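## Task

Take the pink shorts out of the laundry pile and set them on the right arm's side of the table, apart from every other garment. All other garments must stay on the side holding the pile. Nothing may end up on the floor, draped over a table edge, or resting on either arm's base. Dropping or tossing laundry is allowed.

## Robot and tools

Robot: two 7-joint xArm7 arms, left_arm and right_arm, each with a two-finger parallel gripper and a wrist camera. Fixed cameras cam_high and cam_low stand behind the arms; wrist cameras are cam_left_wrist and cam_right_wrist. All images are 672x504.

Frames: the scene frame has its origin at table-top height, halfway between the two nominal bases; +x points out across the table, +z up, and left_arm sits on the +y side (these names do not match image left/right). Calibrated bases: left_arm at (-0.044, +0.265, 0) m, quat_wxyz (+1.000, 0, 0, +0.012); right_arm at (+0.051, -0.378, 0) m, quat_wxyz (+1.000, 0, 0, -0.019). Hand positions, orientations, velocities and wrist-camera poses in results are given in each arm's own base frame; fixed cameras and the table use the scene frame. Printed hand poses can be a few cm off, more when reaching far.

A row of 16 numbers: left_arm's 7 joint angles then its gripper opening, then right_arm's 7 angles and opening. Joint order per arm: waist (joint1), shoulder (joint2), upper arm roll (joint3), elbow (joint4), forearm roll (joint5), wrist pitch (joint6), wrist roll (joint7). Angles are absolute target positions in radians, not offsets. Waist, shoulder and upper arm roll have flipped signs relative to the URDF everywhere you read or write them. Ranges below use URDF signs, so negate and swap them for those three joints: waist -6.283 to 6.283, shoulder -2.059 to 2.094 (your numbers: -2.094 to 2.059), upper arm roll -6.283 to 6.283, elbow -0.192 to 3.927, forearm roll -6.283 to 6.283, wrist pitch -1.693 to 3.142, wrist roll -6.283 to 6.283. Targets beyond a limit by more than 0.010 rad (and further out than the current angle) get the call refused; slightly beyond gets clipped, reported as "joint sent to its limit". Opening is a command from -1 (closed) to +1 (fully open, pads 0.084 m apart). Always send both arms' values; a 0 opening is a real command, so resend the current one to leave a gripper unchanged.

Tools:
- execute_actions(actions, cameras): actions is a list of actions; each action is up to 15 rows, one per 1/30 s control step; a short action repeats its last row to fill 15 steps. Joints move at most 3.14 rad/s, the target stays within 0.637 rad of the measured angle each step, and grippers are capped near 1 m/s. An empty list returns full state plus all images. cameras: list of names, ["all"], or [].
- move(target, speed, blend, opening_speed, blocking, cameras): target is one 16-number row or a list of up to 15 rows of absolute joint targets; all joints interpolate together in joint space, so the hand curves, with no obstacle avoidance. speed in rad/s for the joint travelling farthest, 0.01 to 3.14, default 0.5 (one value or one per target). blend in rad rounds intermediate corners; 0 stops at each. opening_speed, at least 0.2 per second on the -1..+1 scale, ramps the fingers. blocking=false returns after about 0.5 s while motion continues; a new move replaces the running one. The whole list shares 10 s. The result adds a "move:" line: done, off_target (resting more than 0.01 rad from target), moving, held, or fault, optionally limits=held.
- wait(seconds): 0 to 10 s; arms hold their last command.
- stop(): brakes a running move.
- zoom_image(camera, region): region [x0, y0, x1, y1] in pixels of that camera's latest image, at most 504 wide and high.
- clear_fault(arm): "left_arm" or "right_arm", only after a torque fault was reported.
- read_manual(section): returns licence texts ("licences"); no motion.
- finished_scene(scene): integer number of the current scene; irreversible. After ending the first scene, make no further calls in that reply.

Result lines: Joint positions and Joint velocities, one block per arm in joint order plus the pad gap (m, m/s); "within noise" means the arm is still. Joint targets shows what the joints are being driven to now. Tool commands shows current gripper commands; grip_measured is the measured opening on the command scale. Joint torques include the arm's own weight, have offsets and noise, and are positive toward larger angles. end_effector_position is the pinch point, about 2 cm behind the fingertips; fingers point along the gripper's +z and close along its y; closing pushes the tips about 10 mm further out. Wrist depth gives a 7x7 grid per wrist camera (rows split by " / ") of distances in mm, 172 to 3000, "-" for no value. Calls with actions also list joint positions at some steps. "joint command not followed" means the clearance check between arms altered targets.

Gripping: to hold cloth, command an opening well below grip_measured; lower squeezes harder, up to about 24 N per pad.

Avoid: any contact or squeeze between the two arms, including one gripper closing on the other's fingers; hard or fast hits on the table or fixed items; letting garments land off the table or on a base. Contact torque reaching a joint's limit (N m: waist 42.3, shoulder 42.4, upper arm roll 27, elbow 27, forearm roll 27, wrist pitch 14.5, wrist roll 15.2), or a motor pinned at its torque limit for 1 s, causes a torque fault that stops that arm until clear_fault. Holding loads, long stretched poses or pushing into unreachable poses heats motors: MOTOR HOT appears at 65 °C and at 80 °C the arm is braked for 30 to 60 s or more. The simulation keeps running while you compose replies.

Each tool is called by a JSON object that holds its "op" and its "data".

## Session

{"op": "execute_actions", "data": {"actions": []}}

Scene clock: 0.00 s.
left_arm: end_effector_position=(+0.7283, -0.5040, +0.2180) grip_measured=+1.00 end_effector_quat_wxyz=(+0.140, +0.855, -0.048, +0.496) | right_arm: end_effector_position=(+0.3896, -0.0018, +0.3962) grip_measured=+1.00 end_effector_quat_wxyz=(-0.452, +0.768, +0.454, -0.016)
Joint positions: left_arm=[0.828 -1.168 -0.485 2.296 0.18 0.169 -0.923 0.084] | right_arm=[0.044 -0.267 0.419 1.746 0.688 2.275 -1.326 0.084]
Joint velocities: within noise
Joint torques (N m): no reading
Motor temperatures (°C): left_arm=[34 38 39 39 32 41 41] | right_arm=[33 37 39 38 33 35 38]
Wrist depth (mm): cam_left_wrist=[1141 1366 1222 1375 2528 2595 2760 / 1145 1188 1220 1253 2685 2828 2863 / 1585 2192 2685 2749 2816 - - / 1653 2165 2302 2302 2501 2749 - / 1649 1813 1908 1940 2099 2213 2302 / 1487 1585 1642 1694 1809 1852 1946 / 1377 1428 1458 1519 1585 1626 1706] | cam_right_wrist=[2302 1732 1758 293 282 274 267 / 2381 434 418 - 295 358 602 / 579 449 421 405 380 650 593 / 454 462 1025 884 742 642 565 / 2793 - 974 825 703 610 539 / - 2935 916 767 660 576 511 / 2923 2696 846 716 622 548 503]
Joint targets: left_arm=[0.828 -1.168 -0.485 2.296 0.180 0.169 -0.923] | right_arm=[0.044 -0.267 0.419 1.746 0.688 2.275 -1.326]
Tool commands: left_gripper/opening=+1.0 right_gripper/opening=+1.0

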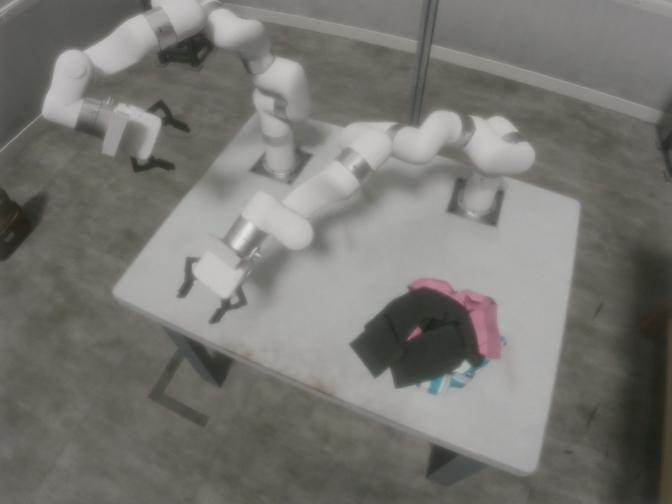

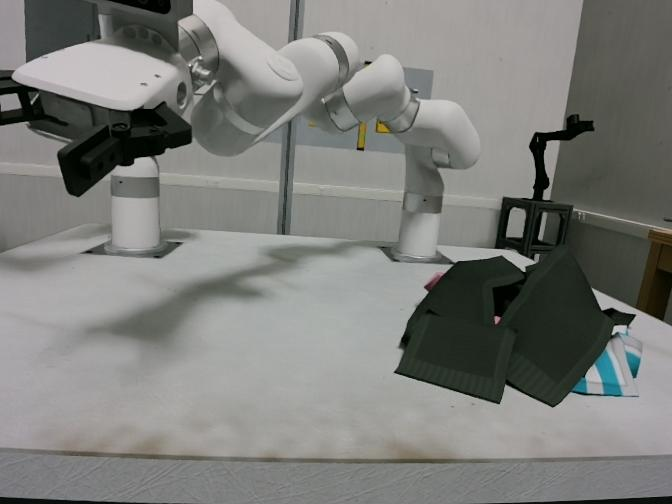

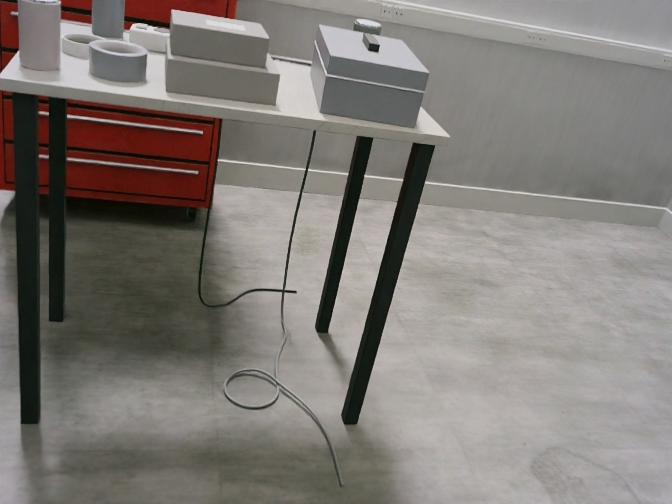

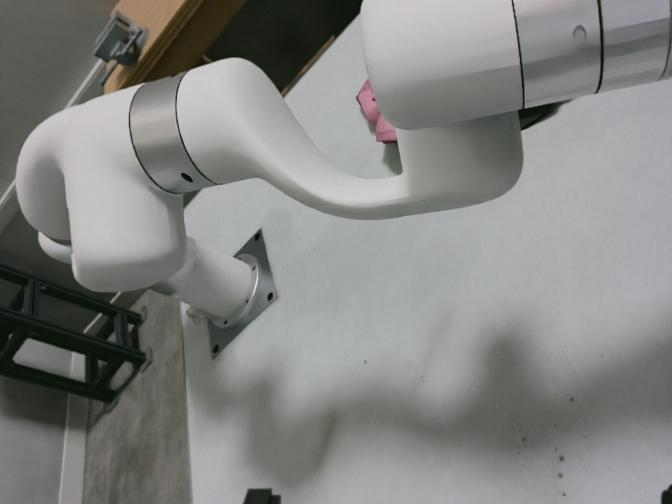

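{"op": "move", "data": {"target": [0.05,0.2783,0,1.3835,0,1.6618,0,1,1.3,0.716,0,1.0086,0,1.7244,0,1], "speed": 1.4, "cameras": ["cam_left_wrist","cam_low","cam_high"]}}

Scene clock: 14.03 s.
left_arm: end_effector_position=(+0.3796, -0.0190, +0.4199) grip_measured=+1.00 end_effector_quat_wxyz=(+0.000, +1.000, -0.025, +0.000) | right_arm: end_effector_position=(+0.0669, -0.2408, +0.4001) grip_measured=+1.00 end_effector_quat_wxyz=(+0.000, +0.796, -0.605, +0.000)
Joint positions: left_arm=[0.05 0.278 0 1.384 0 1.662 0 0.084] | right_arm=[1.3 0.716 0 1.009 0 1.724 0 0.084]
Joint torques (N m): left_arm=[-3.85 23.96 3.18 9.57 -1.74 0.41 1.88] | right_arm=[5.23 6.69 -2.21 11.78 -1.93 -2.43 0.95]
Wrist depth (mm): cam_left_wrist=[549 548 549 493 527 546 550 / 549 548 494 449 505 523 549 / 547 548 493 484 506 534 547 / 548 524 520 466 455 549 548 / 545 548 536 502 496 549 548 / 547 545 547 546 547 547 547 / 544 545 547 547 545 547 547] | cam_right_wrist=[1343 1337 1348 1348 1348 1353 1353 / 1340 1340 1350 1353 1358 1353 1353 / 1340 1345 1345 1350 1345 1356 1358 / 1350 1350 1350 1348 1356 1348 1353 / 529 531 566 1348 1353 1350 1358 / 529 530 531 532 532 534 1353 / 529 530 530 531 533 534 535]
Joint targets: left_arm=[0.050 0.278 0.000 1.383 0.000 1.662 0.000] | right_arm=[1.300 0.716 0.000 1.009 0.000 1.724 0.000]
move: done
Images, in order (width x height): cam_high 672x504, cam_low 672x504, cam_left_wrist 672x504.

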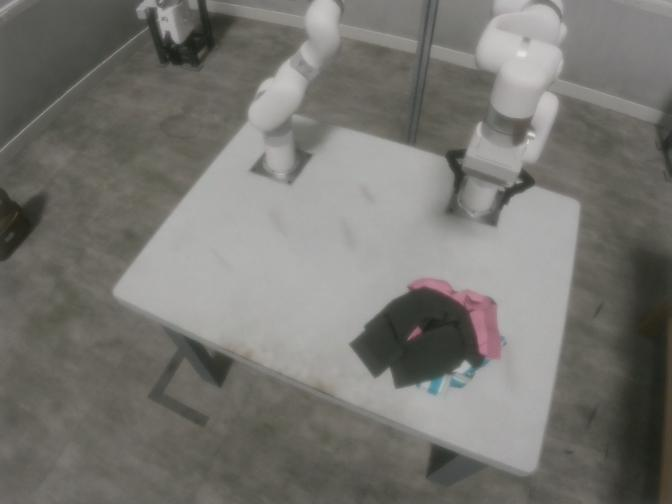

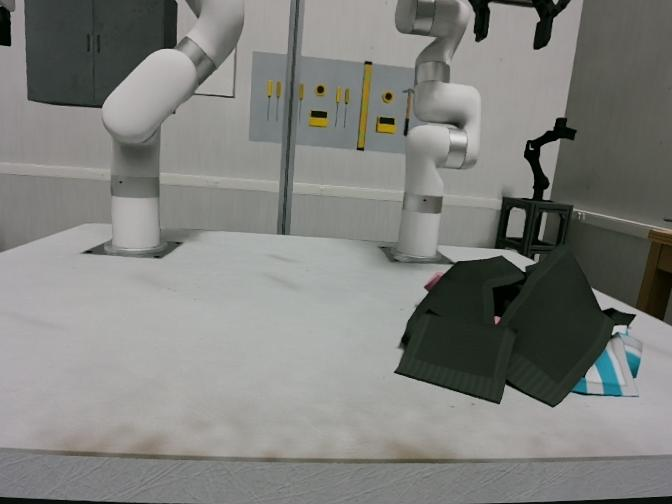

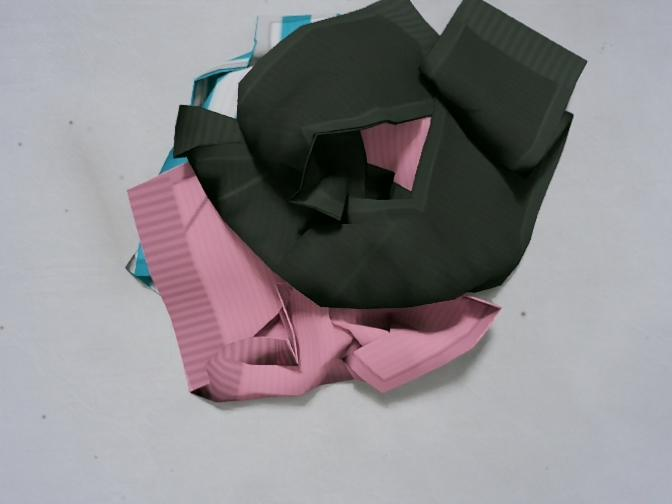

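{"op": "move", "data": {"target": [[-0.317,0.2039,0,0.607,0,0.811,1.028,1,1.3,0.716,0,1.0086,0,1.7244,0,1],[-0.317,-0.1009,0,0.5275,0,0.4266,1.028,1,1.3,0.716,0,1.0086,0,1.7244,0,1],[-0.317,-0.1009,0,0.5275,0,0.4266,1.028,-1,1.3,0.716,0,1.0086,0,1.7244,0,1],[-0.245,0.4011,0,1.3707,0,1.7718,1.028,-1,1.3,0.716,0,1.0086,0,1.7244,0,1]], "speed": [1.2,0.6,0.5,0.7], "blend": [0.1,0,0,0], "opening_speed": 3, "cameras": ["all"]}}

Scene clock: 50.23 s.
left_arm: end_effector_position=(+0.3202, +0.0801, +0.4500) grip_measured=-0.97 end_effector_quat_wxyz=(+0.000, +0.924, -0.382, +0.000) | right_arm: end_effector_position=(+0.0669, -0.2408, +0.4001) grip_measured=+1.00 end_effector_quat_wxyz=(+0.000, +0.796, -0.605, +0.000)
Joint positions: left_arm=[-0.245 0.401 0 1.371 0 1.772 1.028 0.001] | right_arm=[1.3 0.716 0 1.009 0 1.724 0 0.084]
Joint torques (N m): left_arm=[3 19.68 -2.96 14.66 0.21 0.35 1.56] | right_arm=[5.44 6.8 -2.09 12.38 -1.69 -2.48 0.83]
Wrist depth (mm): cam_left_wrist=[579 558 496 547 572 579 579 / 577 525 507 488 509 579 579 / 578 545 519 331 577 580 579 / 577 575 - 176 215 577 579 / 576 - - - - - 576 / 576 - - - - - 575 / 1366 - - - - - 576] | cam_right_wrist=[1340 1350 1345 1350 1353 1356 1358 / 1345 1345 1350 1343 1353 1345 1356 / 1348 1340 1345 1350 1356 1353 1356 / 1340 1348 1345 1358 1348 1348 1356 / 529 531 566 1350 1353 1353 1358 / 529 530 532 531 533 534 1348 / 529 530 530 532 532 534 534]
Joint targets: left_arm=[-0.245 0.401 0.000 1.371 0.000 1.772 1.028] | right_arm=[1.300 0.716 0.000 1.009 0.000 1.724 0.000]
move: done

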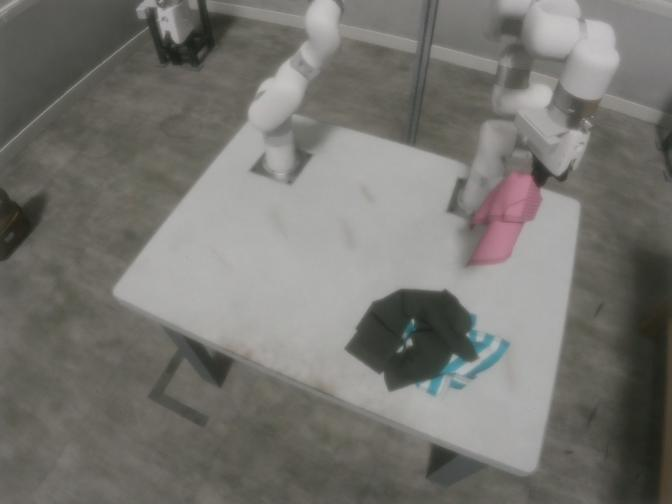

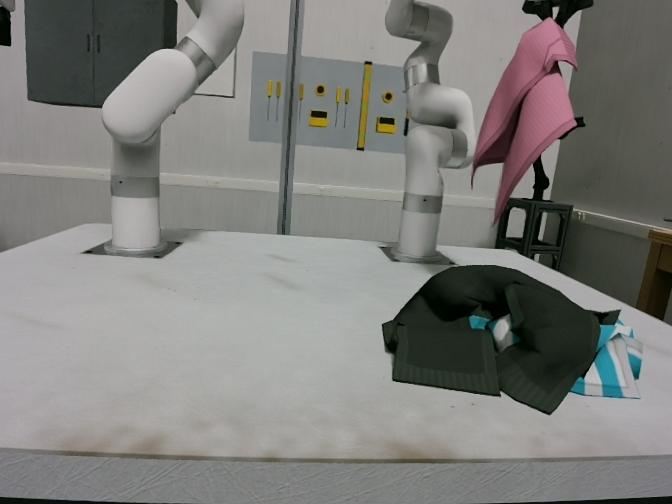

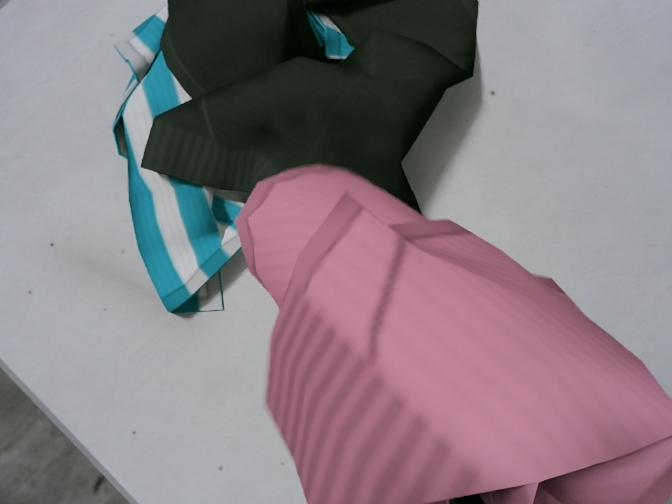

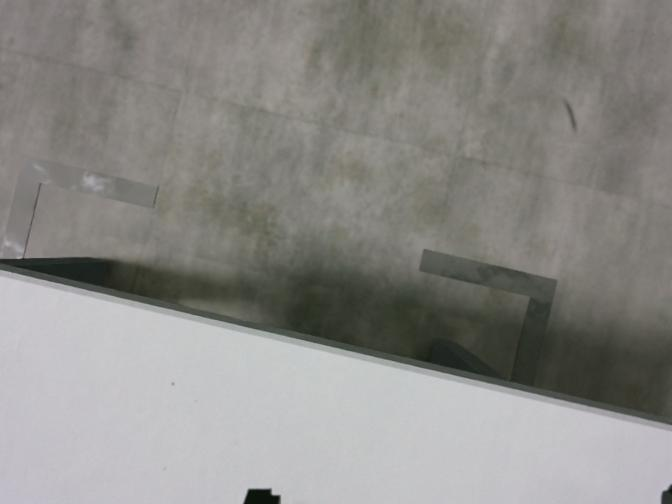

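{"op": "move", "data": {"target": [[0.9,-0.1075,0,1.6514,0,0.7439,1.028,-1,1.3,0.716,0,1.0086,0,1.7244,0,1],[0.92,-0.6372,0,1.0614,0,-0.3758,1.028,-1,1.3,0.716,0,1.0086,0,1.7244,0,1],[0.92,-0.6372,0,1.0614,0,-0.3758,1.028,0.1,1.3,0.716,0,1.0086,0,1.7244,0,1],[0.87,0,0,1.0614,0,0.2,1.028,0.1,1.3,0.716,0,1.0086,0,1.7244,0,1]], "speed": [0.9,0.8,0.5,0.8], "blend": [0.1,0,0,0], "opening_speed": 3, "cameras": ["cam_high","cam_low"]}}

Scene clock: 66.40 s.
left_arm: end_effector_position=(+0.4060, -0.4813, +0.3544) grip_measured=+0.09 end_effector_quat_wxyz=(+0.033, -0.529, +0.739, -0.416) | right_arm: end_effector_position=(+0.0669, -0.2408, +0.4001) grip_measured=+1.00 end_effector_quat_wxyz=(+0.000, +0.796, -0.605, +0.000)
Joint positions: left_arm=[0.87 0 0 1.061 0 0.2 1.028 0.048] | right_arm=[1.3 0.716 0 1.009 0 1.724 0 0.084]
Joint torques (N m): left_arm=[-3.62 32.57 -0.15 12.94 0.37 -0.57 0.34] | right_arm=[5.37 6.63 -1.22 13.18 -1.21 -2.22 0.91]
Motor temperatures (°C): left_arm=[34 40 39 42 32 42 42] | right_arm=[33 37 39 43 33 36 38]
Wrist depth (mm): cam_left_wrist=[2696 2675 2685 2389 2026 1799 1604 / - - 2644 2228 1924 1702 578 / - - 2457 2093 1862 611 550 / - 2685 2271 2014 653 583 520 / - 2483 2145 677 620 557 506 / 2675 2279 1974 629 585 527 476 / 2510 2138 1857 601 556 507 435] | cam_right_wrist=[1348 1343 1345 1343 1348 1358 1353 / 1345 1340 1340 1340 1345 1350 1353 / 1345 1343 1348 1353 1350 1356 1356 / 1345 1337 1337 1353 1356 1356 1356 / 530 528 567 1350 1348 1356 1348 / 530 530 531 532 533 533 1361 / 530 530 531 532 533 534 534]
Joint targets: left_arm=[0.870 0.000 0.000 1.061 0.000 0.200 1.028] | right_arm=[1.300 0.716 0.000 1.009 0.000 1.724 0.000]
move: done
Images, in order (width x height): cam_high 672x504, cam_low 672x504.

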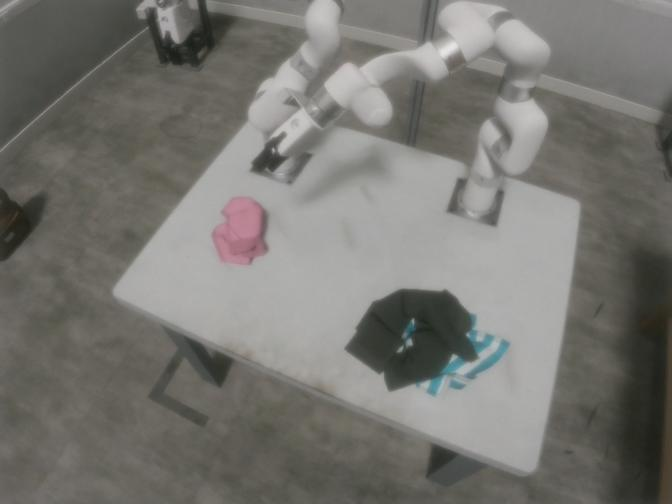

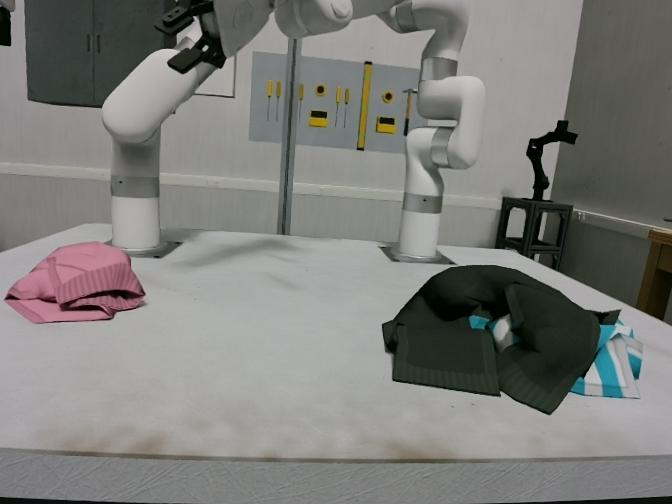

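{"op": "finished_scene", "data": {"scene": 3}}

The scene is finished: the task was done.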